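# Twirl a marker end over end in one hand

## Task

Lift the marker from its rest, then spin it end over end using the fingers of a single hand. That hand must stay motionless with the palm facing down, and the other hand must stay far away. Count the half turns made in one unbroken ten-second spell, all in the same rotational direction, up to a maximum of ten. Only the best attempt counts.

## Robot and tools

ROBOT. There are two arms, left_arm and right_arm. Each carries a five-digit hand with index, middle, ring and thumb: a right hand on right_arm and a mirrored left hand on left_arm. The marker must never leave the table, and the twirling hand must hold its palm-down pose while the fingers do the work.

FRAMES. In the scene frame the origin is at table height, halfway between the arms. +z points up, +x points out over the table, and left_arm sits on the +y side. The calibrated bases are: left_arm at (+0.068, +0.782, 0) m, right_arm at (-0.043, -0.612, 0) m, each turned only slightly. Each arm reports its positions, quaternions, velocities and Hand target in its own base frame, and its offsets are also given along those base axes. The hand point has its own axes. +z runs along the straightened fingers toward the tips. +y points out of the palm face, which is at y = -0.062. +x runs across the palm away from the thumb on the right hand, and toward the thumb on the left hand. So palm down means the hand's +y points toward the floor. A mast near the wrist on the palm side can strike objects.

execute_actions(actions, cameras). actions is a list of actions. Each action is a table of up to 15 rows, and each row lasts 1/30 s. If a table has fewer rows, its last row is held to fill the 15. A row is always 48 numbers, each in [-1, 1], in this order:
- left dx, dy, dz, rx, ry, rz
- the left hand's 16 motor numbers
- left current_limit, left speed
- the same 24 numbers for the right arm

The six pose numbers are offsets from that arm's Hand target as it stood when the action began. Every row in an action is measured from that same start, not from the row before it. A new action starts from the updated target, so repeating an offset moves the arm further each time. Scale: 1.0 equals 0.6 m or 180 degrees. rx, ry, rz together form one rotation vector, applied about the Hand target position. Sending all six as 0 re-requests the current Hand target. Each commanded orientation is clipped to within 32 degrees of the measured one.

The 16 hand numbers are absolute hinge goals, scaled between each hinge's two stops. They are not offsets, and 0 is a real goal. To leave a hand unchanged, send back its hand_goal, hand_current_limit and hand_speed. Motor order is: index_mcp, index_abd, index_pip, index_dip, middle_mcp, middle_abd, middle_pip, middle_dip, ring_mcp, ring_abd, ring_pip, ring_dip, thumb_cmc, thumb_axl, thumb_mcp, thumb_ipl. Moving toward -1 bends a finger toward the palm: mcp at the knuckle, pip at the middle hinge, dip at the last hinge. abd swings a finger sideways away from the thumb.

The value at which each hinge is straight:
- mcp +0.75
- abd 0.00
- pip +0.58
- dip +0.70
- thumb_cmc +0.71 (beside the palm; toward -1 swings the thumb in front of it)
- thumb_axl +0.68 (rolls the thumb about its own line)
- thumb_mcp +0.23 and thumb_ipl +0.17 (both bend the thumb)

current_limit maps -1 to +1 onto 0 to 550 mA, with a floor of 11 mA. speed sets the goal rate to (speed+1)/2 of 8.5 rad/s. These start at +0.4 and -0.6 and stay in force until changed. A motor grips only while its goal lies past the object's surface. cameras takes names, ["all"], or []. With an empty actions list you get all images.

move(target, speed, blend, stop_force, zero, blocking, cameras). target is one 48-number row, or a list of up to 15 rows. Every row's pose offsets count from the same Hand targets, in base axes, with the same scale as above. Each hand point follows a straight path to its target.
- speed: path top speed in m/s, from 0.002 to 3.2, default 0.25. Turning is capped at twice that value in rad/s. Give one number, or one per target.
- blend: in metres, rounds off corners in a list. 0 means stop at each target.
- stop_force: 4 to 120 N, shared by both arms. It ends an arm's path when its wrist sensor feels a push against the motion. It is unreliable for light, loose contact or while the hand turns. Leave it out when backing off a contact.
- zero: re-zeroes the sensor before a stop_force move (default true).
- blocking=false: returns after about 0.5 s while the motion continues. It cannot be combined with stop_force.

The result adds a move: line. done means the arm is within 3 mm and 2 degrees. The other endings are off_target, moving, held (a check withheld steps) and fault. limits=paced means a pose was clipped.

OTHER TOOLS.
- wait(seconds 0 to 10, cameras) lets time run while the last commands are held.
- stop(cameras) brakes a running move.
- zoom_image(camera, region [x0,y0,x1,y1] in pixels, at most 504 by 504) enlarges part of the newest image from cam_high (896x504), cam_left_wrist or cam_right_wrist (672x504 each).
- zero_wrist_force(arm) subtracts the current wrist reading.
- finished_scene(scene) ends the current scene for good.

RESULTS. Each arm reports end_effector_position (m), end_effector_quat_wxyz, velocities, Hand target (the last commanded pose after clipping), joint positions and torques, and Wrist force and torque in the flange axes. The hand reports:
- hand_goal, hand_measured and hand_current_ma, each in motor order
- hand_state per motor: moving, goal, blocked or overload

"within noise" means the arm is still. A hand point often settles short of its Hand target. To close the gap, send the missing distance as an offset. A HAND FAULT line cancels the rest of that reply's robot calls. MOTOR HOT warns that a motor is overheating.

AVOID.
- Dropping the marker, flinging it, or letting it fall off the table.
- Fast impacts, and targets placed beyond a firm contact. Arms are stiff, and about 150 N of force or the joint torque limits trigger a 10 s fault stop.
- Any touch between the two arms or hands.
- Paths close to an arm's own base.
- Motors at 495 mA or more for 5 s: they shut down.
- Long stretched-out holds, which overheat the arm.

Each tool is called after "Call:" by a JSON object that holds its "fn" and its "kwargs", one argument or row to a line.

## Session

Call:
{"fn": "execute_actions", "kwargs": {
  "actions": []
}}

Scene clock: 0.00 s.
left_arm: end_effector_position=(+0.3760, +0.1514, +0.2300) hand_goal=(+0.754, +0.000, +0.576, +0.696, +0.754, +0.000, +0.576, +0.696, +0.754, +0.000, +0.576, +0.696, +0.714, +0.678, +0.226, +0.168) hand_measured=(+0.754, +0.000, +0.576, +0.696, +0.754, +0.000, +0.576, +0.696, +0.754, +0.000, +0.576, +0.696, +0.714, +0.678, +0.226, +0.168) hand_current_ma=(+0, +0, +0, +0, +0, +0, +0, +0, +0, +0, +0, +0, +0, +0, +0, +0) hand_state=(goal, goal, goal, goal, goal, goal, goal, goal, goal, goal, goal, goal, goal, goal, goal, goal) hand_current_limit=0.40 hand_speed=-0.60 end_effector_quat_wxyz=(+0.000, +0.000, +1.000, +0.000) | right_arm: end_effector_position=(+0.4214, +0.1514, +0.2300) hand_goal=(+0.754, +0.000, +0.576, +0.696, +0.754, +0.000, +0.576, +0.696, +0.754, +0.000, +0.576, +0.696, +0.714, +0.678, +0.226, +0.168) hand_measured=(+0.754, +0.000, +0.576, +0.696, +0.754, +0.000, +0.576, +0.696, +0.754, +0.000, +0.576, +0.696, +0.714, +0.678, +0.226, +0.168) hand_current_ma=(+0, +0, +0, +0, +0, +0, +0, +0, +0, +0, +0, +0, +0, +0, +0, +0) hand_state=(goal, goal, goal, goal, goal, goal, goal, goal, goal, goal, goal, goal, goal, goal, goal, goal) hand_current_limit=0.40 hand_speed=-0.60 end_effector_quat_wxyz=(+0.000, +0.000, +1.000, +0.000)
Joint positions: left_arm=[-0.281 -1.556 2.144 0.983 1.571 1.29] | right_arm=[-0.28 -1.556 2.144 0.983 1.571 1.29]
Joint velocities: within noise
Joint torques (N m): no reading
Wrist force (N): no reading
Wrist torque (N m): no reading
Wrist force, peak (N): no reading
Hand target: left_arm +0.3760, +0.1514, +0.2300; +0.000, +0.000, +1.000, +0.000 | right_arm +0.4214, +0.1514, +0.2300; +0.000, +0.000, +1.000, +0.000

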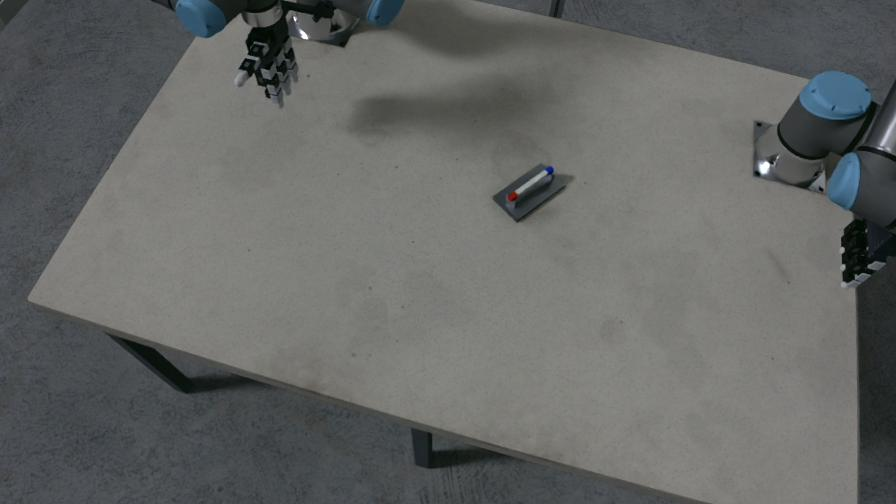

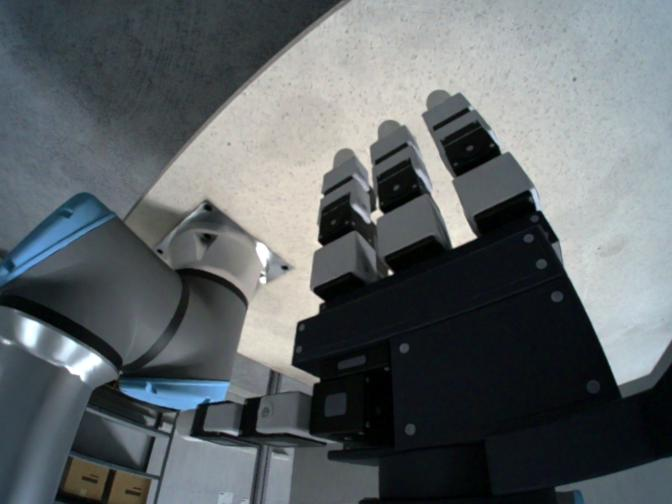

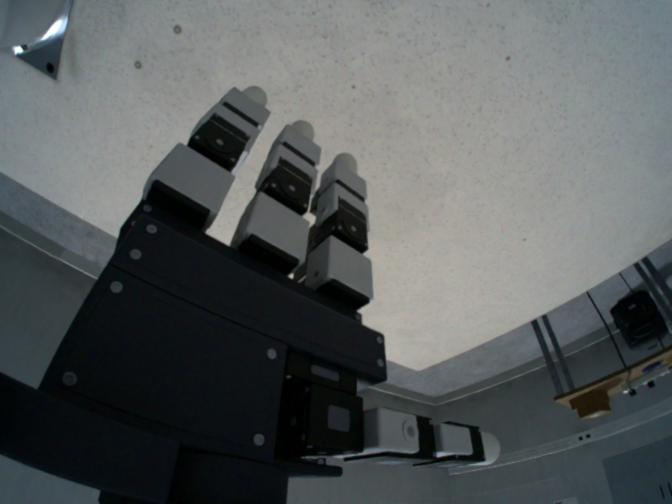

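Call:
{"fn": "zoom_image", "kwargs": {
  "camera": "cam_high",
  "region": [470, 130, 610, 240]
}}

Call:
{"fn": "zoom_image", "kwargs": {
  "camera": "cam_high",
  "region": [200, 0, 420, 120]
}}

Call:
{"fn": "zoom_image", "kwargs": {
  "camera": "cam_high",
  "region": [730, 60, 896, 300]
}}

Scaled by 3.600 from the camera's 896x504 image, which has a finer 1280x720 frame.

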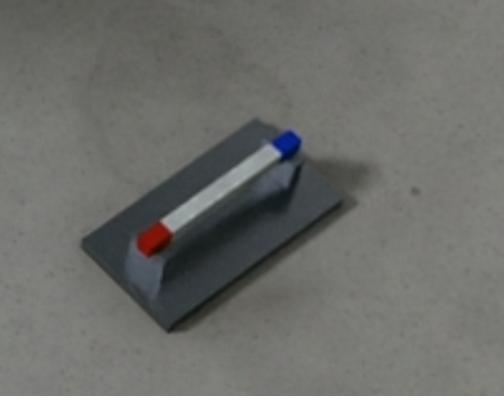

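Scaled by 2.291 from the camera's 896x504 image, which has a finer 1280x720 frame.

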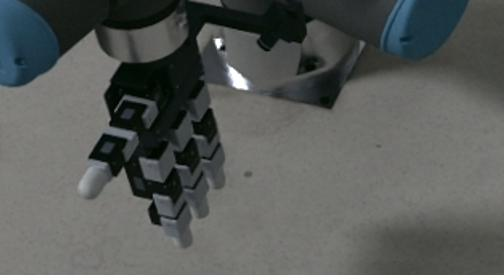

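Scaled by 2.100 from the camera's 896x504 image, which has a finer 1280x720 frame.

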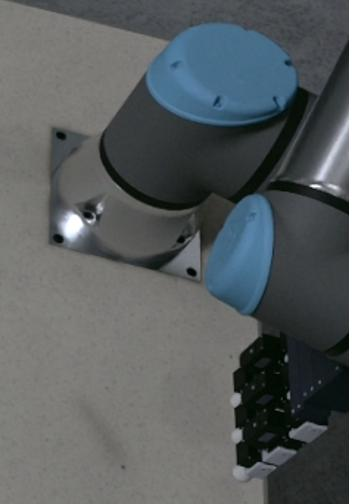

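Call:
{"fn": "move", "kwargs": {
  "target": [0,0,0,0,0,0,0.754,0,0.576,0.696,0.754,0,0.576,0.696,0.754,0,0.576,0.696,0.714,0.678,0.226,0.168,0.4,-0.6,0.131,0.248,0.283,-0.287,-0.508,0.508,0.754,0,0.576,0.696,0.754,0,0.576,0.696,0.754,0,0.576,0.696,0.714,0.678,0.226,0.168,0.4,-0.6],
  "speed": 0.4,
  "cameras": ["all"]
}}

Scene clock: 474.23 s.
left_arm: end_effector_position=(+0.3760, +0.1514, +0.2300) hand_goal=(+0.754, +0.000, +0.576, +0.696, +0.754, +0.000, +0.576, +0.696, +0.754, +0.000, +0.576, +0.696, +0.714, +0.678, +0.226, +0.168) hand_measured=(+0.754, +0.000, +0.576, +0.696, +0.754, +0.000, +0.576, +0.696, +0.754, +0.000, +0.576, +0.696, +0.714, +0.678, +0.224, +0.168) hand_current_ma=(+0, +0, +0, +0, +0, +0, +0, +0, +0, +0, +0, +0, +0, +0, -1, +0) hand_state=(goal, goal, goal, goal, goal, goal, goal, goal, goal, goal, goal, goal, goal, goal, goal, goal) hand_current_limit=0.40 hand_speed=-0.60 end_effector_quat_wxyz=(+0.000, +0.000, +1.000, +0.000) | right_arm: end_effector_position=(+0.5000, +0.3000, +0.3998) hand_goal=(+0.754, +0.000, +0.576, +0.696, +0.754, +0.000, +0.576, +0.696, +0.754, +0.000, +0.576, +0.696, +0.714, +0.678, +0.226, +0.168) hand_measured=(+0.746, +0.000, +0.576, +0.696, +0.748, +0.000, +0.576, +0.696, +0.746, +0.000, +0.576, +0.696, +0.706, +0.678, +0.224, +0.168) hand_current_ma=(-1, +0, +0, +0, -1, +0, +0, +0, -1, +0, +0, +0, -1, +0, +0, +0) hand_state=(goal, goal, goal, goal, goal, goal, goal, goal, goal, goal, goal, goal, goal, goal, goal, goal) hand_current_limit=0.40 hand_speed=-0.60 end_effector_quat_wxyz=(+0.616, -0.616, +0.348, -0.348)
Joint positions: left_arm=[-0.281 -1.556 2.144 0.983 1.571 1.29] | right_arm=[-0.07 -2.024 2.248 -0.223 0.959 0]
Joint torques (N m): left_arm=[-1.27 -36.93 -29.86 4.48 0.26 -0.44] | right_arm=[20.99 13.39 -48.07 -2.79 -2.93 -1.17]
Wrist force (N): left_arm=[-0.2 -0.3 0.0] | right_arm=[1.1 1.3 -2.5]
Wrist torque (N m): left_arm=[-0.04 0.02 -0.01] | right_arm=[0.05 -0.15 0.24]
Wrist force, peak (N): left_arm=[-0.2 -0.6 -0.1] | right_arm=[2.6 1.9 -2.0]
Hand target: left_arm +0.3760, +0.1514, +0.2300; +0.000, +0.000, +1.000, +0.000 | right_arm +0.5000, +0.3002, +0.3998; +0.616, -0.616, +0.348, -0.348
Off the commanded pose: left_arm 0.000 m, 0 deg | right_arm 0.000 m, 0 deg.
move: done

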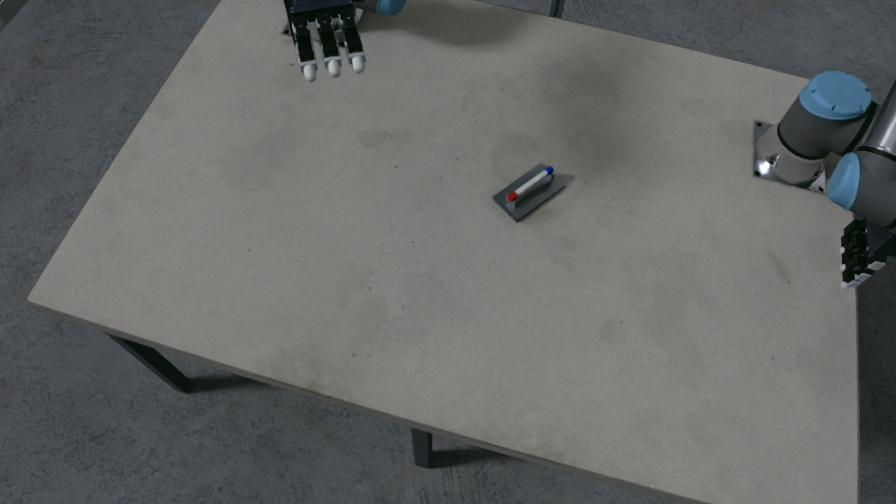

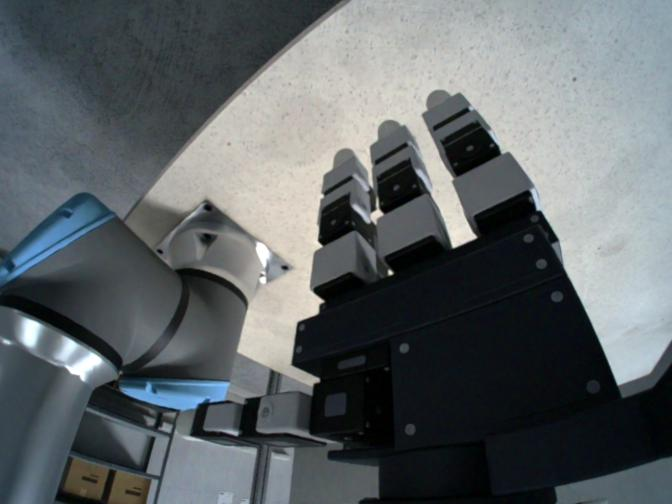

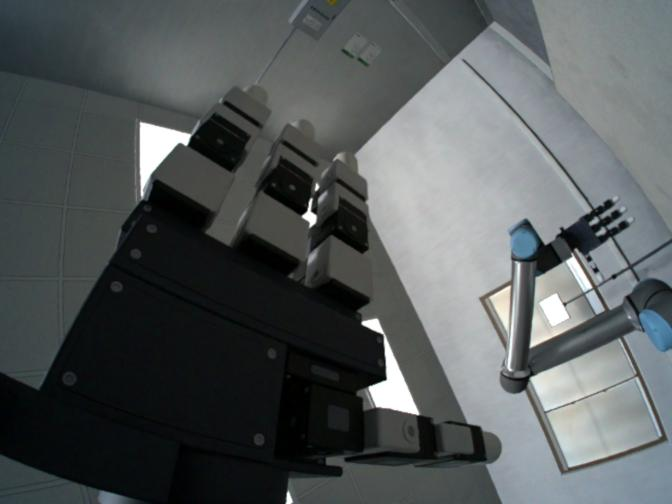

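Call:
{"fn": "move", "kwargs": {
  "target": [0,0,0,0,0,0,0.754,0,0.576,0.696,0.754,0,0.576,0.696,0.754,0,0.576,0.696,0.714,0.678,0.226,0.168,0.4,-0.6,-0.285,0.722,-0.167,0,0,0.093,0.754,0,0.576,0.696,0.754,0,0.576,0.696,0.754,0,0.576,0.696,0.714,0.678,0.226,0.168,0.4,-0.6],
  "speed": 0.3,
  "cameras": ["cam_high","cam_right_wrist"]
}}

Call:
{"fn": "zoom_image", "kwargs": {
  "camera": "cam_high",
  "region": [440, 60, 640, 240]
}}

Scene clock: 484.87 s.
left_arm: end_effector_position=(+0.3760, +0.1514, +0.2300) hand_goal=(+0.754, +0.000, +0.576, +0.696, +0.754, +0.000, +0.576, +0.696, +0.754, +0.000, +0.576, +0.696, +0.714, +0.678, +0.226, +0.168) hand_measured=(+0.754, +0.000, +0.576, +0.696, +0.754, +0.000, +0.576, +0.696, +0.754, +0.000, +0.576, +0.696, +0.714, +0.678, +0.224, +0.168) hand_current_ma=(+0, +0, +0, +0, +0, +0, +0, +0, +0, +0, +0, +0, +0, +0, -1, +0) hand_state=(goal, goal, goal, goal, goal, goal, goal, goal, goal, goal, goal, goal, goal, goal, goal, goal) hand_current_limit=0.40 hand_speed=-0.60 end_effector_quat_wxyz=(+0.000, +0.000, +1.000, +0.000) | right_arm: end_effector_position=(+0.3290, +0.7333, +0.2996) hand_goal=(+0.754, +0.000, +0.576, +0.696, +0.754, +0.000, +0.576, +0.696, +0.754, +0.000, +0.576, +0.696, +0.714, +0.678, +0.226, +0.168) hand_measured=(+0.746, +0.000, +0.576, +0.696, +0.746, +0.000, +0.576, +0.696, +0.746, +0.000, +0.576, +0.696, +0.706, +0.678, +0.224, +0.168) hand_current_ma=(-1, +0, +0, +0, -1, +0, +0, +0, -1, +0, +0, +0, -1, +0, +0, +0) hand_state=(goal, goal, goal, goal, goal, goal, goal, goal, goal, goal, goal, goal, goal, goal, goal, goal) hand_current_limit=0.40 hand_speed=-0.60 end_effector_quat_wxyz=(+0.660, -0.660, +0.255, -0.254)
Joint positions: left_arm=[-0.281 -1.556 2.144 0.983 1.571 1.29] | right_arm=[0.933 -1.5 2.027 -0.527 1.67 0]
Joint torques (N m): left_arm=[-0.61 -37.67 -30.01 4.71 0.03 -0.52] | right_arm=[18.45 -25.94 -44.92 1.66 -1.87 -1.87]
Wrist force (N): left_arm=[-0.1 -0.2 -0.2] | right_arm=[1.3 1.9 -2.5]
Wrist torque (N m): left_arm=[-0.01 0.01 0.00] | right_arm=[0.13 -0.19 0.35]
Wrist force, peak (N): left_arm=[0.2 -0.5 -0.3] | right_arm=[3.9 0.9 -3.2]
Hand target: left_arm +0.3760, +0.1514, +0.2300; +0.000, +0.000, +1.000, +0.000 | right_arm +0.3290, +0.7334, +0.2996; +0.660, -0.660, +0.255, -0.254
Off the commanded pose: left_arm 0.000 m, 0 deg | right_arm 0.000 m, 0 deg.
move: done
Images, in order (width x height): cam_high 896x504, cam_right_wrist 672x504.

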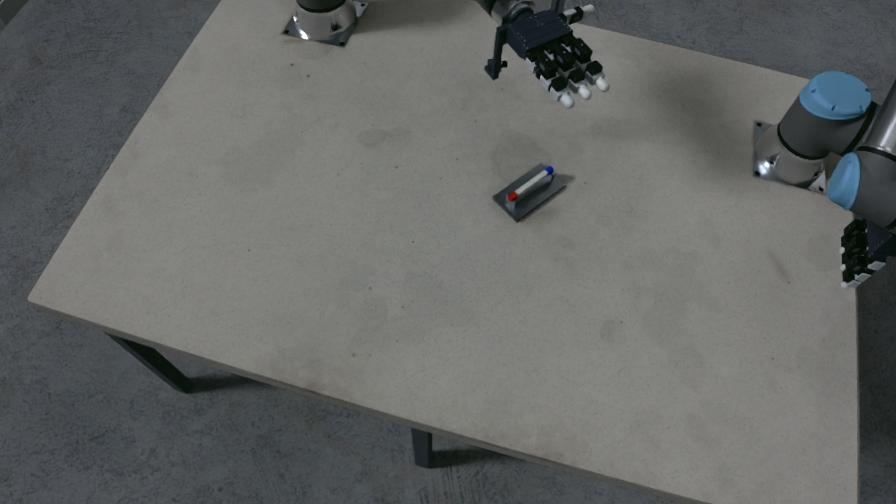

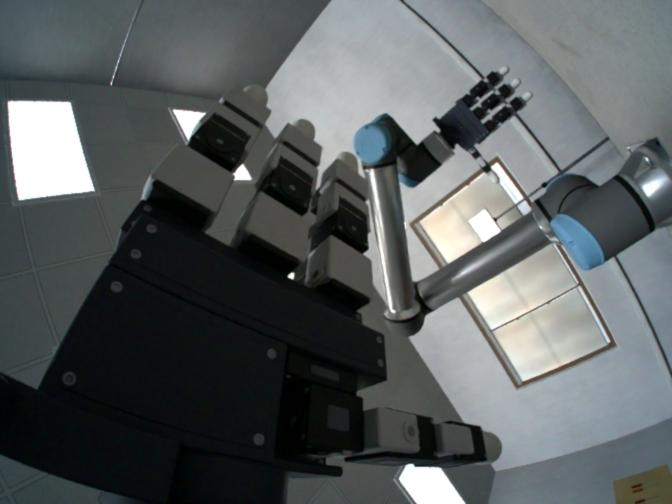

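Scaled by 2.520 from the camera's 896x504 image, which has a finer 1280x720 frame.

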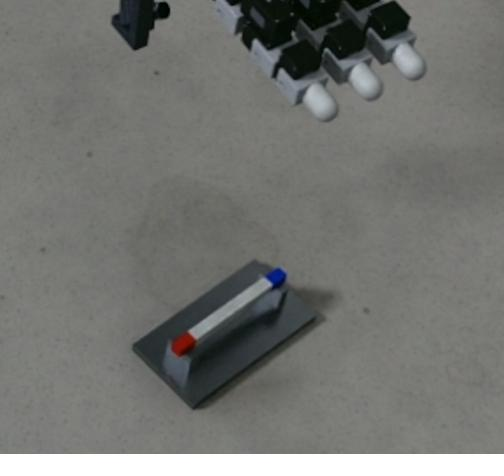

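Call:
{"fn": "zoom_image", "kwargs": {
  "camera": "cam_high",
  "region": [470, 0, 630, 120]
}}

Scaled by 3.150 from the camera's 896x504 image, which has a finer 1280x720 frame.

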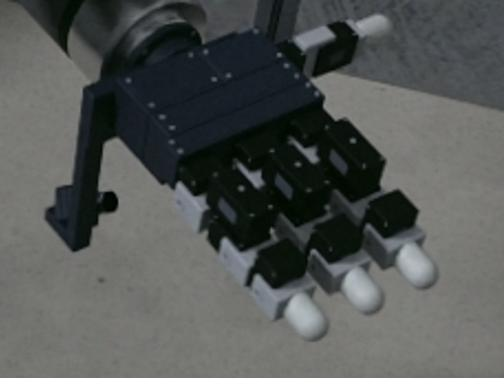

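Call:
{"fn": "move", "kwargs": {
  "target": [0,0,0,0,0,0,0.754,0,0.576,0.696,0.754,0,0.576,0.696,0.754,0,0.576,0.696,0.714,0.678,0.226,0.168,0.4,-0.6,0,0,0,0,0,0,0.754,0,0.576,0.696,0.014,0.767,0.577,-0.333,0.754,0,0.576,0.696,-0.5,0.677,0.64,-0.827,0.4,-0.6],
  "cameras": ["cam_right_wrist"]
}}

Call:
{"fn": "zoom_image", "kwargs": {
  "camera": "cam_right_wrist",
  "region": [100, 0, 600, 504]
}}

Scene clock: 744.40 s.
left_arm: end_effector_position=(+0.3760, +0.1514, +0.2300) hand_goal=(+0.754, +0.000, +0.576, +0.696, +0.754, +0.000, +0.576, +0.696, +0.754, +0.000, +0.576, +0.696, +0.714, +0.678, +0.226, +0.168) hand_measured=(+0.754, +0.000, +0.576, +0.696, +0.754, +0.000, +0.576, +0.696, +0.754, +0.000, +0.576, +0.696, +0.714, +0.678, +0.224, +0.168) hand_current_ma=(+0, +0, +0, +0, +0, +0, +0, +0, +0, +0, +0, +0, +0, +0, -1, +0) hand_state=(goal, goal, goal, goal, goal, goal, goal, goal, goal, goal, goal, goal, goal, goal, goal, goal) hand_current_limit=0.40 hand_speed=-0.60 end_effector_quat_wxyz=(+0.000, +0.000, +1.000, +0.000) | right_arm: end_effector_position=(+0.3290, +0.7334, +0.2996) hand_goal=(+0.754, +0.000, +0.576, +0.696, +0.014, +0.768, +0.578, -0.332, +0.754, +0.000, +0.576, +0.696, -0.500, +0.678, +0.640, -0.826) hand_measured=(+0.740, +0.004, +0.572, +0.696, +0.010, +0.760, +0.578, -0.328, +0.746, +0.000, +0.576, +0.696, -0.498, +0.678, +0.636, -0.822) hand_current_ma=(-3, +0, +0, +0, +0, -1, +0, +0, -1, +0, +0, +0, +0, +0, -1, +0) hand_state=(goal, goal, goal, goal, goal, goal, goal, goal, goal, goal, goal, goal, goal, goal, goal, goal) hand_current_limit=0.40 hand_speed=-0.60 end_effector_quat_wxyz=(+0.660, -0.660, +0.255, -0.254)
Joint positions: left_arm=[-0.281 -1.556 2.144 0.983 1.571 1.29] | right_arm=[0.933 -1.5 2.027 -0.527 1.67 0]
Joint torques (N m): left_arm=[-1.04 -37.33 -29.95 4.72 0.35 -0.49] | right_arm=[19.96 -24.44 -42.75 1.3 2.15 0.19]
Wrist force (N): left_arm=[-0.1 -0.2 -0.2] | right_arm=[1.2 1.9 -2.5]
Wrist torque (N m): left_arm=[-0.02 0.01 -0.01] | right_arm=[0.15 -0.17 0.37]
Wrist force, peak (N): left_arm=[-0.4 -0.5 -0.1] | right_arm=[1.5 2.2 -2.7]
Hand target: left_arm +0.3760, +0.1514, +0.2300; +0.000, +0.000, +1.000, +0.000 | right_arm +0.3290, +0.7334, +0.2996; +0.660, -0.660, +0.255, -0.254
Off the commanded pose: left_arm 0.000 m, 0 deg | right_arm 0.000 m, 0 deg.
move: done
Images, in order (width x height): cam_right_wrist 672x504.

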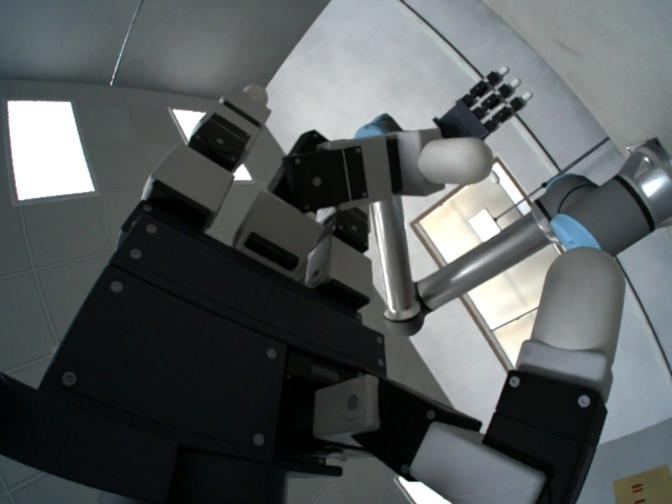

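Scaled by 1.000.

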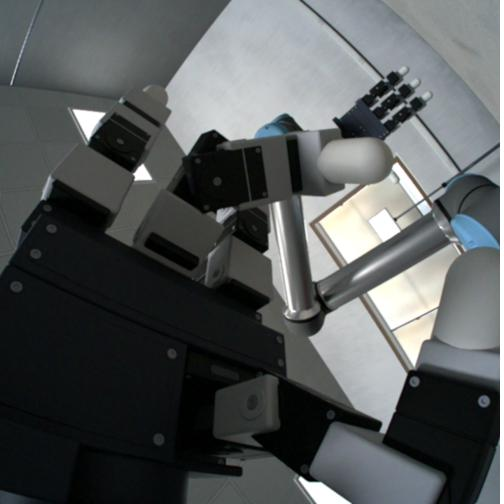

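Call:
{"fn": "move", "kwargs": {
  "target": [0,0,0,0,0,0,0.754,0,0.576,0.696,0.754,0,0.576,0.696,0.754,0,0.576,0.696,0.714,0.678,0.226,0.168,0.4,-0.6,0,0,-0.16,0,0,0,0.754,0,0.576,0.696,0.014,0.767,0.577,-0.333,0.754,0,0.576,0.696,-0.5,0.677,0.64,-0.827,0.4,-0.6],
  "cameras": ["cam_high","cam_right_wrist"]
}}

Call:
{"fn": "zoom_image", "kwargs": {
  "camera": "cam_high",
  "region": [450, 40, 650, 240]
}}

Scene clock: 754.03 s.
left_arm: end_effector_position=(+0.3760, +0.1514, +0.2300) hand_goal=(+0.754, +0.000, +0.576, +0.696, +0.754, +0.000, +0.576, +0.696, +0.754, +0.000, +0.576, +0.696, +0.714, +0.678, +0.226, +0.168) hand_measured=(+0.754, +0.000, +0.576, +0.696, +0.754, +0.000, +0.576, +0.696, +0.754, +0.000, +0.576, +0.696, +0.714, +0.678, +0.224, +0.168) hand_current_ma=(+0, +0, +0, +0, +0, +0, +0, +0, +0, +0, +0, +0, +0, +0, -1, +0) hand_state=(goal, goal, goal, goal, goal, goal, goal, goal, goal, goal, goal, goal, goal, goal, goal, goal) hand_current_limit=0.40 hand_speed=-0.60 end_effector_quat_wxyz=(+0.000, +0.000, +1.000, +0.000) | right_arm: end_effector_position=(+0.3290, +0.7334, +0.2037) hand_goal=(+0.754, +0.000, +0.576, +0.696, +0.014, +0.768, +0.578, -0.332, +0.754, +0.000, +0.576, +0.696, -0.500, +0.678, +0.640, -0.826) hand_measured=(+0.740, +0.004, +0.572, +0.696, +0.010, +0.760, +0.578, -0.328, +0.746, +0.000, +0.576, +0.696, -0.498, +0.678, +0.636, -0.822) hand_current_ma=(-3, +0, +0, +0, +0, -1, +0, +0, -1, +0, +0, +0, +0, +0, +0, +0) hand_state=(goal, goal, goal, goal, goal, goal, goal, goal, goal, goal, goal, goal, goal, goal, goal, goal) hand_current_limit=0.40 hand_speed=-0.60 end_effector_quat_wxyz=(+0.660, -0.660, +0.255, -0.254)
Joint positions: left_arm=[-0.281 -1.556 2.144 0.983 1.571 1.29] | right_arm=[0.933 -1.396 2.113 -0.716 1.67 0.001]
Joint torques (N m): left_arm=[0.25 -36.65 -30.11 5.08 0.6 -0.67] | right_arm=[2.94 -29.79 -27.91 -5.41 -1.08 -1.01]
Wrist force (N): left_arm=[-0.3 -0.2 -0.2] | right_arm=[0.7 1.9 -2.9]
Wrist torque (N m): left_arm=[-0.02 0.03 -0.02] | right_arm=[0.21 -0.07 0.27]
Wrist force, peak (N): left_arm=[-0.1 -0.7 -0.2] | right_arm=[0.6 4.8 -2.9]
Hand target: left_arm +0.3760, +0.1514, +0.2300; +0.000, +0.000, +1.000, +0.000 | right_arm +0.3290, +0.7334, +0.2036; +0.660, -0.660, +0.255, -0.254
Off the commanded pose: left_arm 0.000 m, 0 deg | right_arm 0.000 m, 0 deg.
move: done
Images, in order (width x height): cam_high 896x504, cam_right_wrist 672x504.

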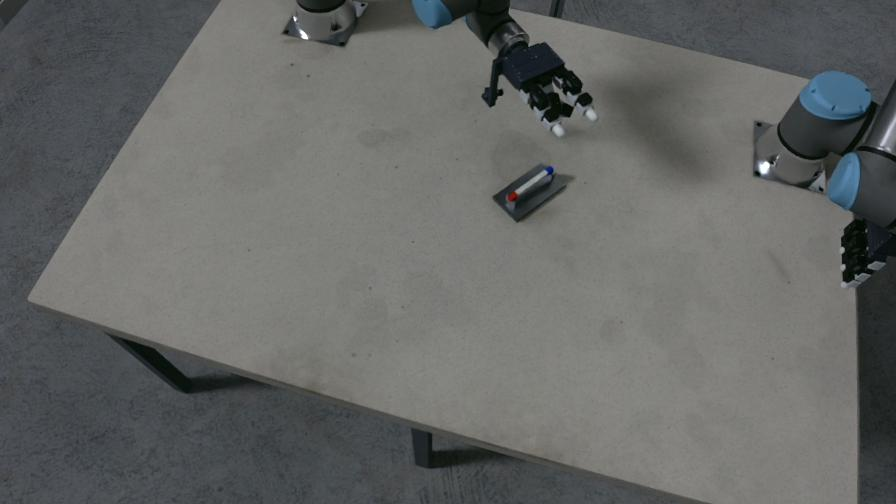

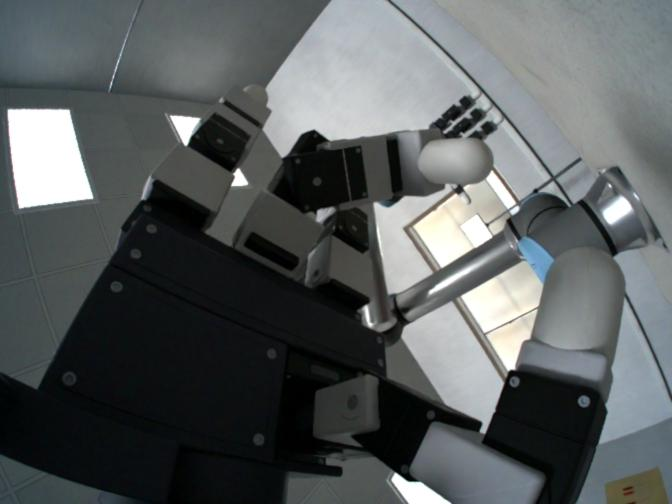

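Scaled by 2.520 from the camera's 896x504 image, which has a finer 1280x720 frame.

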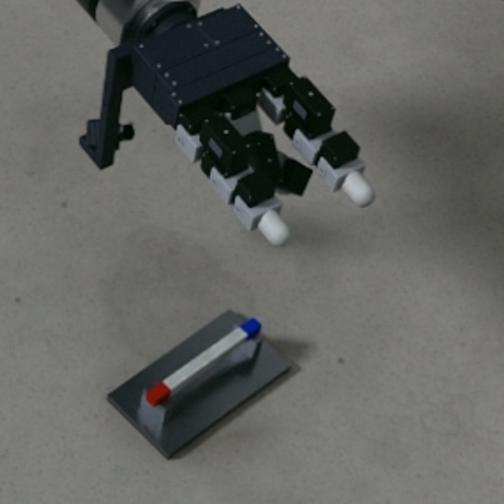

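Call:
{"fn": "move", "kwargs": {
  "target": [0,0,0,0,0,0,0.754,0,0.576,0.696,0.754,0,0.576,0.696,0.754,0,0.576,0.696,0.714,0.678,0.226,0.168,0.4,-0.6,0.277,0.059,-0.039,-0.0871,0.0693,0.0411,0.95,0,0.576,0.696,-0.068,0.633,0.577,-0.101,0.95,0,0.576,0.696,-0.506,0.677,0.562,-0.657,0.4,-0.6],
  "cameras": ["cam_high","cam_right_wrist"]
}}

Call:
{"fn": "zoom_image", "kwargs": {
  "camera": "cam_high",
  "region": [450, 80, 650, 280]
}}

Scene clock: 840.03 s.
left_arm: end_effector_position=(+0.3760, +0.1514, +0.2300) hand_goal=(+0.754, +0.000, +0.576, +0.696, +0.754, +0.000, +0.576, +0.696, +0.754, +0.000, +0.576, +0.696, +0.714, +0.678, +0.226, +0.168) hand_measured=(+0.754, +0.000, +0.576, +0.696, +0.754, +0.000, +0.576, +0.696, +0.754, +0.000, +0.576, +0.696, +0.714, +0.678, +0.224, +0.168) hand_current_ma=(+0, +0, +0, +0, +0, +0, +0, +0, +0, +0, +0, +0, +0, +0, -1, +0) hand_state=(goal, goal, goal, goal, goal, goal, goal, goal, goal, goal, goal, goal, goal, goal, goal, goal) hand_current_limit=0.40 hand_speed=-0.60 end_effector_quat_wxyz=(+0.000, +0.000, +1.000, +0.000) | right_arm: end_effector_position=(+0.4952, +0.7688, +0.1803) hand_goal=(+0.950, +0.000, +0.576, +0.696, -0.068, +0.634, +0.578, -0.100, +0.950, +0.000, +0.576, +0.696, -0.506, +0.678, +0.562, -0.656) hand_measured=(+0.930, +0.002, +0.572, +0.696, -0.070, +0.634, +0.578, -0.102, +0.930, +0.000, +0.576, +0.696, -0.506, +0.678, +0.562, -0.658) hand_current_ma=(-7, +0, +0, +0, +0, +0, +0, +0, -7, +0, +0, +0, +0, +0, +0, +0) hand_state=(blocked, goal, goal, goal, goal, goal, goal, goal, goal, goal, goal, goal, goal, goal, goal, goal) hand_current_limit=0.40 hand_speed=-0.60 end_effector_quat_wxyz=(-0.547, +0.782, -0.245, +0.171) end_effector_velocity=(+0.000, +0.001, +0.001) end_effector_angular_velocity=(-0.001, +0.002, +0.001)
Joint positions: left_arm=[-0.281 -1.556 2.144 0.983 1.571 1.29] | right_arm=[0.729 -1.171 1.7 -0.17 1.35 -0.081]
Joint velocities: left_arm=[within noise] | right_arm=[0.001 0.001 -0.004 0.005 -0.001 0.001]
Joint torques (N m): left_arm=[-0.89 -37.17 -30.31 5.4 0.64 -0.71] | right_arm=[-4.97 -47.13 -43.73 3.79 -2.98 0.19]
Wrist force (N): left_arm=[-0.1 -0.4 -0.1] | right_arm=[1.0 2.0 -1.2]
Wrist torque (N m): left_arm=[-0.04 0.01 0.01] | right_arm=[0.14 -0.14 0.38]
Wrist force, peak (N): left_arm=[-0.5 -0.5 -0.2] | right_arm=[-0.9 2.4 -5.4]
Hand target: left_arm +0.3760, +0.1514, +0.2300; +0.000, +0.000, +1.000, +0.000 | right_arm +0.4952, +0.7688, +0.1802; -0.547, +0.782, -0.245, +0.171
Off the commanded pose: left_arm 0.000 m, 0 deg | right_arm 0.000 m, 0 deg.
move: done
Images, in order (width x height): cam_high 896x504, cam_right_wrist 672x504.

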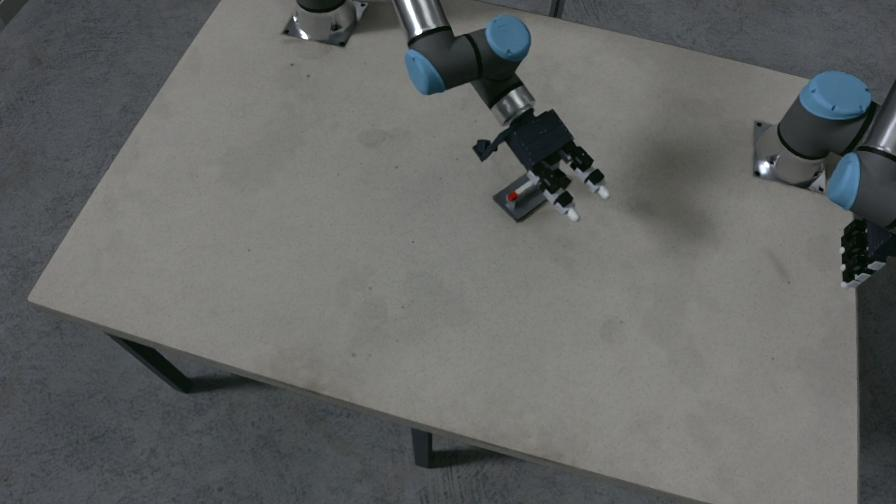

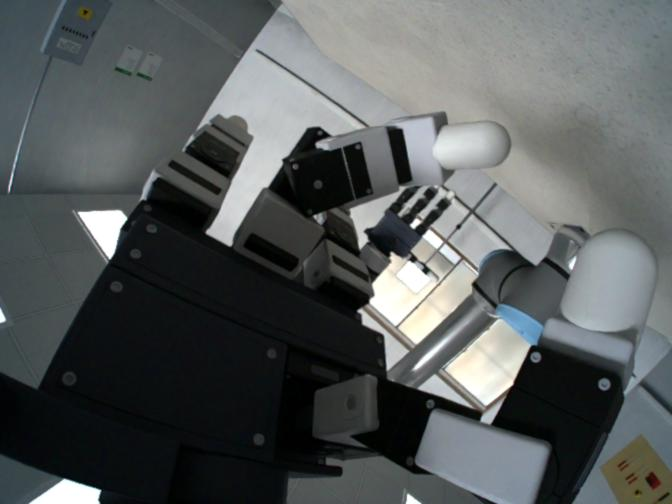

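Scaled by 2.520 from the camera's 896x504 image, which has a finer 1280x720 frame.

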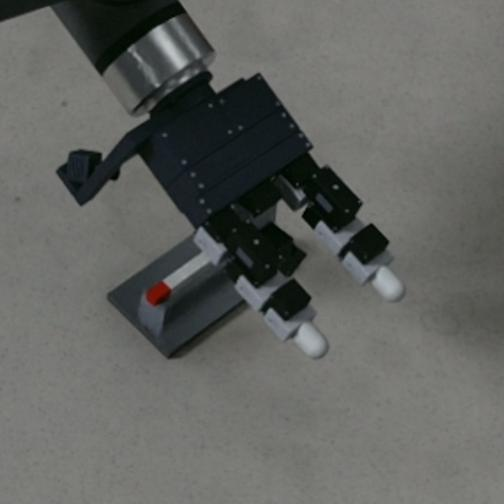

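Call:
{"fn": "move", "kwargs": {
  "target": [0,0,0,0,0,0,0.754,0,0.576,0.696,0.754,0,0.576,0.696,0.754,0,0.576,0.696,0.714,0.678,0.226,0.168,0.4,-0.6,0,0,-0.117,0,0,0,0.95,0,0.576,0.696,-0.068,0.633,0.577,-0.101,0.95,0,0.576,0.696,-0.506,0.677,0.562,-0.657,0.4,-0.6],
  "speed": 0.15,
  "cameras": ["cam_high","cam_right_wrist"]
}}

Call:
{"fn": "zoom_image", "kwargs": {
  "camera": "cam_high",
  "region": [450, 80, 650, 280]
}}

Call:
{"fn": "zoom_image", "kwargs": {
  "camera": "cam_right_wrist",
  "region": [372, 50, 672, 350]
}}

Scene clock: 852.23 s.
left_arm: end_effector_position=(+0.3760, +0.1514, +0.2300) hand_goal=(+0.754, +0.000, +0.576, +0.696, +0.754, +0.000, +0.576, +0.696, +0.754, +0.000, +0.576, +0.696, +0.714, +0.678, +0.226, +0.168) hand_measured=(+0.754, +0.000, +0.576, +0.696, +0.754, +0.000, +0.576, +0.696, +0.754, +0.000, +0.576, +0.696, +0.714, +0.678, +0.224, +0.168) hand_current_ma=(+0, +0, +0, +0, +0, +0, +0, +0, +0, +0, +0, +0, +0, +0, -1, +0) hand_state=(goal, goal, goal, goal, goal, goal, goal, goal, goal, goal, goal, goal, goal, goal, goal, goal) hand_current_limit=0.40 hand_speed=-0.60 end_effector_quat_wxyz=(+0.000, +0.000, +1.000, +0.000) | right_arm: end_effector_position=(+0.4952, +0.7687, +0.1100) hand_goal=(+0.950, +0.000, +0.576, +0.696, -0.068, +0.634, +0.578, -0.100, +0.950, +0.000, +0.576, +0.696, -0.506, +0.678, +0.562, -0.656) hand_measured=(+0.930, +0.002, +0.572, +0.696, -0.070, +0.634, +0.578, -0.102, +0.932, +0.000, +0.576, +0.696, -0.506, +0.678, +0.562, -0.658) hand_current_ma=(-6, +0, +0, +0, +0, +0, +0, +0, -6, +0, +0, +0, +0, +0, +0, +0) hand_state=(goal, goal, goal, goal, goal, goal, goal, goal, goal, goal, goal, goal, goal, goal, goal, goal) hand_current_limit=0.40 hand_speed=-0.60 end_effector_quat_wxyz=(-0.547, +0.782, -0.245, +0.171)
Joint positions: left_arm=[-0.281 -1.556 2.144 0.983 1.571 1.29] | right_arm=[0.729 -1.107 1.749 -0.283 1.35 -0.081]
Joint torques (N m): left_arm=[-1.93 -37.02 -30.56 5.29 0.59 -0.45] | right_arm=[-8.42 -58.92 -35.29 -0.73 -2.57 1.27]
Wrist force (N): left_arm=[-0.2 -0.1 -0.1] | right_arm=[0.7 2.1 -1.9]
Wrist torque (N m): left_arm=[-0.01 0.02 -0.01] | right_arm=[0.23 -0.11 0.35]
Wrist force, peak (N): left_arm=[0.1 -0.5 -0.4] | right_arm=[0.7 3.6 -1.3]
Hand target: left_arm +0.3760, +0.1514, +0.2300; +0.000, +0.000, +1.000, +0.000 | right_arm +0.4952, +0.7688, +0.1100; -0.547, +0.782, -0.245, +0.171
Off the commanded pose: left_arm 0.000 m, 0 deg | right_arm 0.000 m, 0 deg.
move: done
Images, in order (width x height): cam_high 896x504, cam_right_wrist 672x504.

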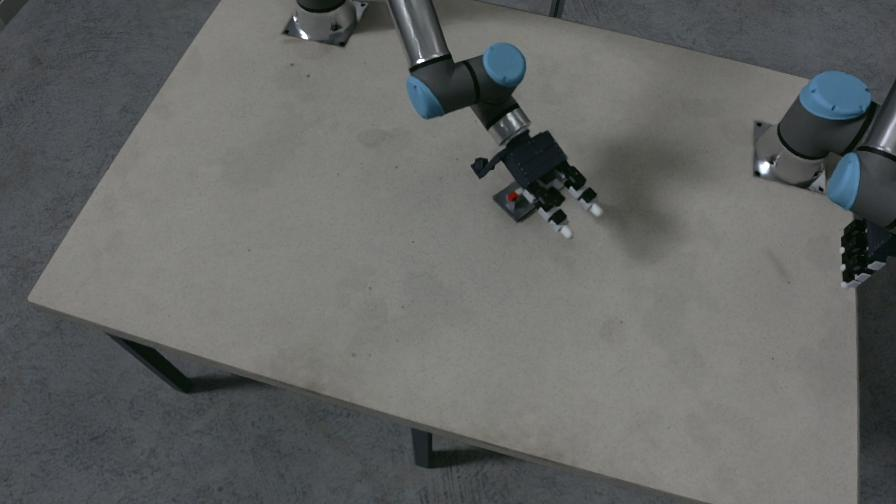

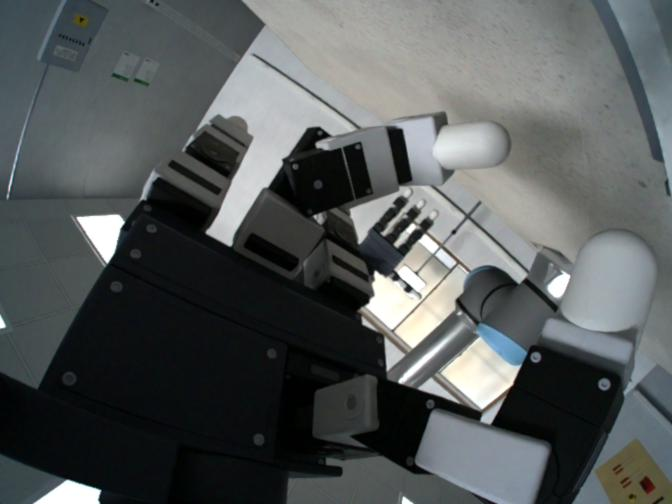

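Scaled by 2.520 from the camera's 896x504 image, which has a finer 1280x720 frame.

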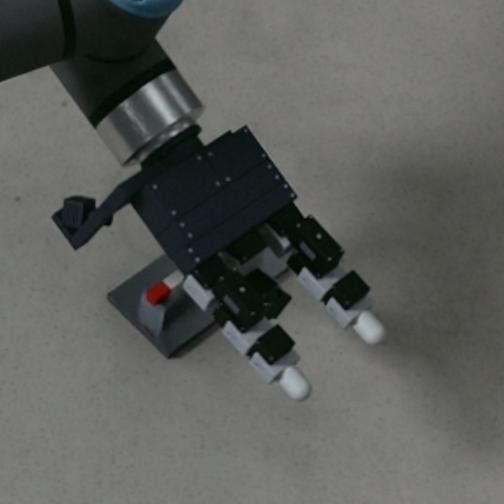

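Scaled by 1.680 from the camera's 672x504 image, which has a finer 960x720 frame.

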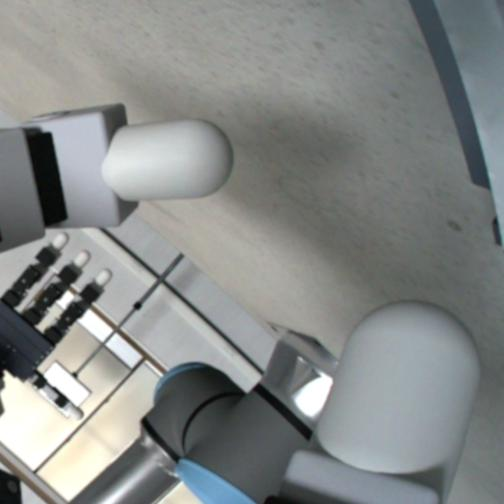

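Call:
{"fn": "move", "kwargs": {
  "target": [0,0,0,0,0,0,0.754,0,0.576,0.696,0.754,0,0.576,0.696,0.754,0,0.576,0.696,0.714,0.678,0.226,0.168,0.4,-0.6,0,0,-0.04,0,0,0,0.95,0,0.576,0.696,-0.068,0.633,0.577,-0.101,0.95,0,0.576,0.696,-0.506,0.677,0.562,-0.657,0.4,-0.6],
  "speed": 0.1,
  "stop_force": 8,
  "cameras": ["cam_high","cam_right_wrist"]
}}

Call:
{"fn": "zoom_image", "kwargs": {
  "camera": "cam_right_wrist",
  "region": [372, 50, 672, 350]
}}

Scene clock: 862.90 s.
left_arm: end_effector_position=(+0.3760, +0.1514, +0.2300) hand_goal=(+0.754, +0.000, +0.576, +0.696, +0.754, +0.000, +0.576, +0.696, +0.754, +0.000, +0.576, +0.696, +0.714, +0.678, +0.226, +0.168) hand_measured=(+0.754, +0.000, +0.576, +0.696, +0.754, +0.000, +0.576, +0.696, +0.754, +0.000, +0.576, +0.696, +0.714, +0.678, +0.224, +0.168) hand_current_ma=(+0, +0, +0, +0, +0, +0, +0, +0, +0, +0, +0, +0, +0, +0, -1, +0) hand_state=(goal, goal, goal, goal, goal, goal, goal, goal, goal, goal, goal, goal, goal, goal, goal, goal) hand_current_limit=0.40 hand_speed=-0.60 end_effector_quat_wxyz=(+0.000, +0.000, +1.000, +0.000) | right_arm: end_effector_position=(+0.4952, +0.7688, +0.0860) hand_goal=(+0.950, +0.000, +0.576, +0.696, -0.068, +0.634, +0.578, -0.100, +0.950, +0.000, +0.576, +0.696, -0.506, +0.678, +0.562, -0.656) hand_measured=(+0.930, +0.002, +0.572, +0.696, -0.070, +0.634, +0.578, -0.102, +0.932, +0.000, +0.576, +0.696, -0.506, +0.678, +0.562, -0.658) hand_current_ma=(-6, +0, +0, +0, +0, +0, +0, +0, -6, +0, +0, +0, +0, +0, +0, +0) hand_state=(goal, goal, goal, goal, goal, goal, goal, goal, goal, goal, goal, goal, goal, goal, goal, goal) hand_current_limit=0.40 hand_speed=-0.60 end_effector_quat_wxyz=(-0.547, +0.782, -0.245, +0.171)
Joint positions: left_arm=[-0.281 -1.556 2.144 0.983 1.571 1.29] | right_arm=[0.729 -1.083 1.762 -0.321 1.35 -0.081]
Joint torques (N m): left_arm=[-0.64 -37.39 -30.22 5.35 0.62 -0.75] | right_arm=[15.23 -83.15 -40.37 3.51 1.98 1.07]
Wrist force (N): left_arm=[-0.1 -0.3 -0.2] | right_arm=[0.8 1.6 -1.9]
Wrist torque (N m): left_arm=[-0.02 0.01 -0.01] | right_arm=[0.18 -0.12 0.32]
Wrist force, peak (N): left_arm=[-0.1 -0.7 -0.3] | right_arm=[0.8 2.0 -2.2]
Hand target: left_arm +0.3760, +0.1514, +0.2300; +0.000, +0.000, +1.000, +0.000 | right_arm +0.4952, +0.7688, +0.0860; -0.547, +0.782, -0.245, +0.171
Off the commanded pose: left_arm 0.000 m, 0 deg | right_arm 0.000 m, 0 deg.
move: done
Images, in order (width x height): cam_high 896x504, cam_right_wrist 672x504.

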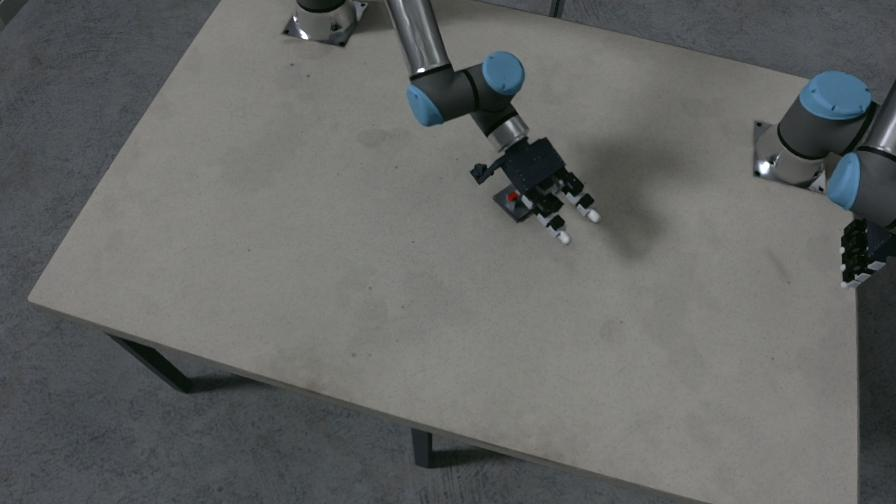

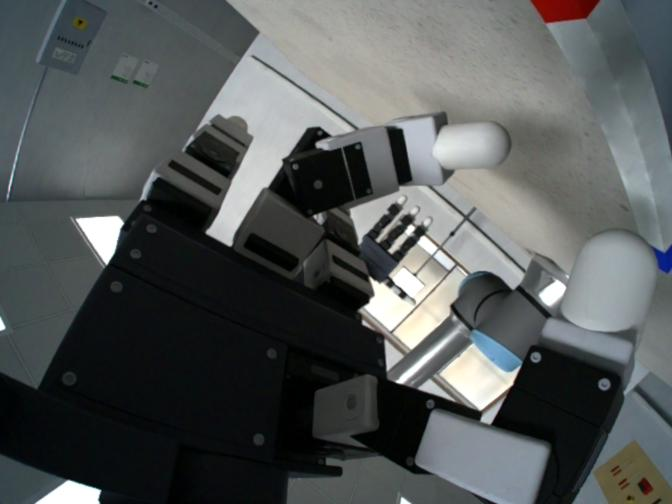

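Scaled by 1.680 from the camera's 672x504 image, which has a finer 960x720 frame.

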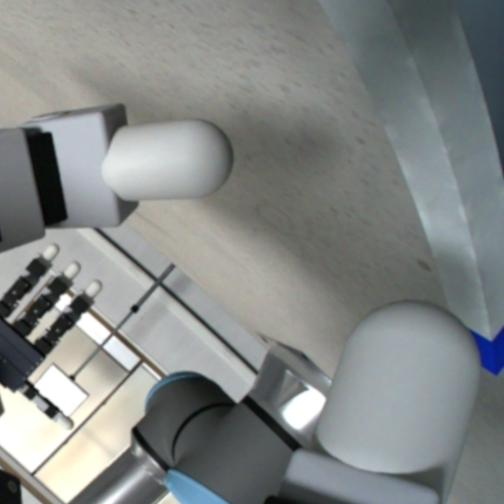

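Call:
{"fn": "move", "kwargs": {
  "target": [0,0,0,0,0,0,0.754,0,0.576,0.696,0.754,0,0.576,0.696,0.754,0,0.576,0.696,0.714,0.678,0.226,0.168,0.4,-0.6,0,0,-0.022,0,0,0,0.95,0,0.576,0.696,-0.068,0.633,0.577,-0.101,0.95,0,0.576,0.696,-0.506,0.677,0.562,-0.657,0.4,-0.6],
  "speed": 0.05,
  "stop_force": 6,
  "cameras": ["cam_high","cam_right_wrist"]
}}

Call:
{"fn": "zoom_image", "kwargs": {
  "camera": "cam_right_wrist",
  "region": [372, 0, 672, 300]
}}

Call:
{"fn": "zoom_image", "kwargs": {
  "camera": "cam_high",
  "region": [480, 130, 600, 250]
}}

Scene clock: 961.60 s.
left_arm: end_effector_position=(+0.3760, +0.1514, +0.2300) hand_goal=(+0.754, +0.000, +0.576, +0.696, +0.754, +0.000, +0.576, +0.696, +0.754, +0.000, +0.576, +0.696, +0.714, +0.678, +0.226, +0.168) hand_measured=(+0.754, +0.000, +0.576, +0.696, +0.754, +0.000, +0.576, +0.696, +0.754, +0.000, +0.576, +0.696, +0.714, +0.678, +0.224, +0.168) hand_current_ma=(+0, +0, +0, +0, +0, +0, +0, +0, +0, +0, +0, +0, +0, +0, -1, +0) hand_state=(goal, goal, goal, goal, goal, goal, goal, goal, goal, goal, goal, goal, goal, goal, goal, goal) hand_current_limit=0.40 hand_speed=-0.60 end_effector_quat_wxyz=(+0.000, +0.000, +1.000, +0.000) | right_arm: end_effector_position=(+0.4952, +0.7688, +0.0728) hand_goal=(+0.950, +0.000, +0.576, +0.696, -0.068, +0.634, +0.578, -0.100, +0.950, +0.000, +0.576, +0.696, -0.506, +0.678, +0.562, -0.656) hand_measured=(+0.930, +0.002, +0.572, +0.696, -0.070, +0.634, +0.578, -0.102, +0.932, +0.000, +0.576, +0.696, -0.506, +0.678, +0.562, -0.658) hand_current_ma=(-6, +0, +0, +0, +0, +0, +0, +0, -6, +0, +0, +0, +0, +0, +0, +0) hand_state=(goal, goal, goal, goal, goal, goal, goal, goal, goal, goal, goal, goal, goal, goal, goal, goal) hand_current_limit=0.40 hand_speed=-0.60 end_effector_quat_wxyz=(-0.547, +0.782, -0.245, +0.171)
Joint positions: left_arm=[-0.281 -1.556 2.144 0.983 1.571 1.29] | right_arm=[0.729 -1.069 1.769 -0.342 1.35 -0.081]
Joint torques (N m): left_arm=[-1.21 -37.05 -30.04 5.57 0.93 -0.6] | right_arm=[16.25 -82.44 -39.91 3.53 2.03 0.9]
Wrist force (N): left_arm=[-0.1 -0.2 0.2] | right_arm=[0.6 1.5 -1.9]
Wrist torque (N m): left_arm=[-0.04 0.02 0.00] | right_arm=[0.17 -0.09 0.29]
Wrist force, peak (N): left_arm=[-0.2 -0.6 0.1] | right_arm=[0.7 1.8 -2.2]
Hand target: left_arm +0.3760, +0.1514, +0.2300; +0.000, +0.000, +1.000, +0.000 | right_arm +0.4952, +0.7688, +0.0728; -0.547, +0.782, -0.245, +0.171
Off the commanded pose: left_arm 0.000 m, 0 deg | right_arm 0.000 m, 0 deg.
move: done
Images, in order (width x height): cam_high 896x504, cam_right_wrist 672x504.

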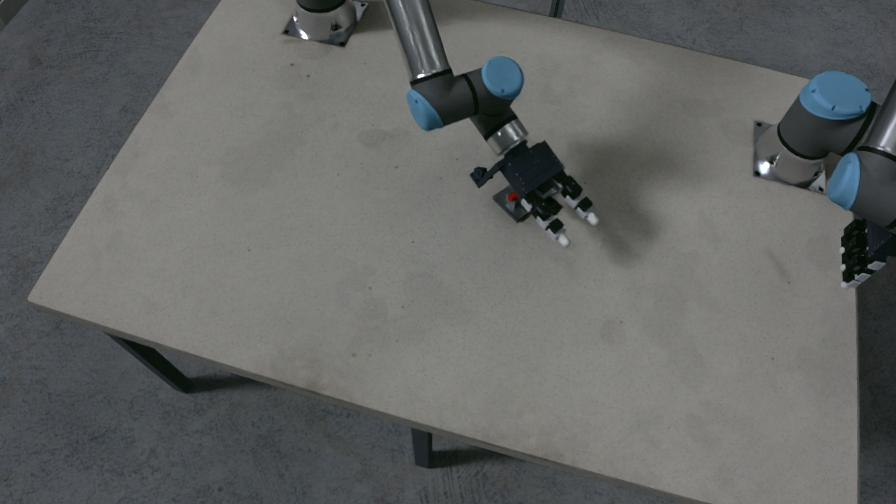

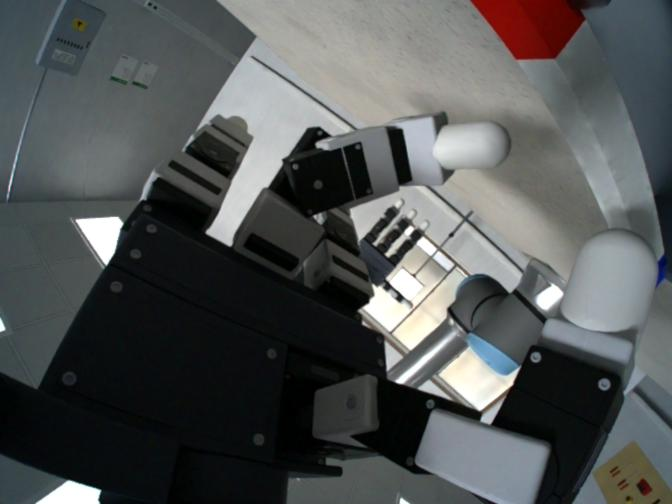

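Scaled by 1.680 from the camera's 672x504 image, which has a finer 960x720 frame.

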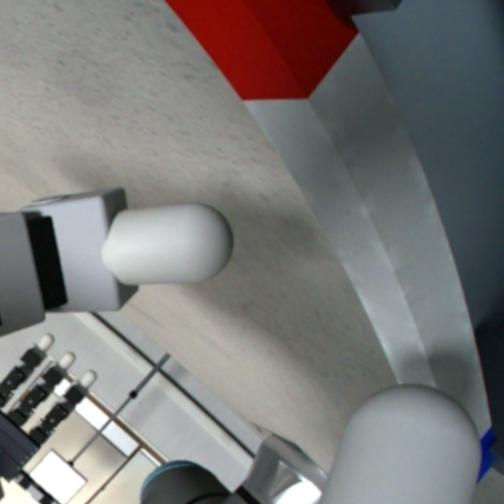

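Scaled by 4.200 from the camera's 896x504 image, which has a finer 1280x720 frame.

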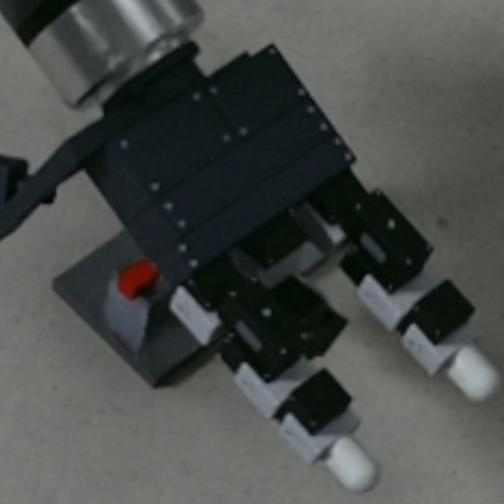

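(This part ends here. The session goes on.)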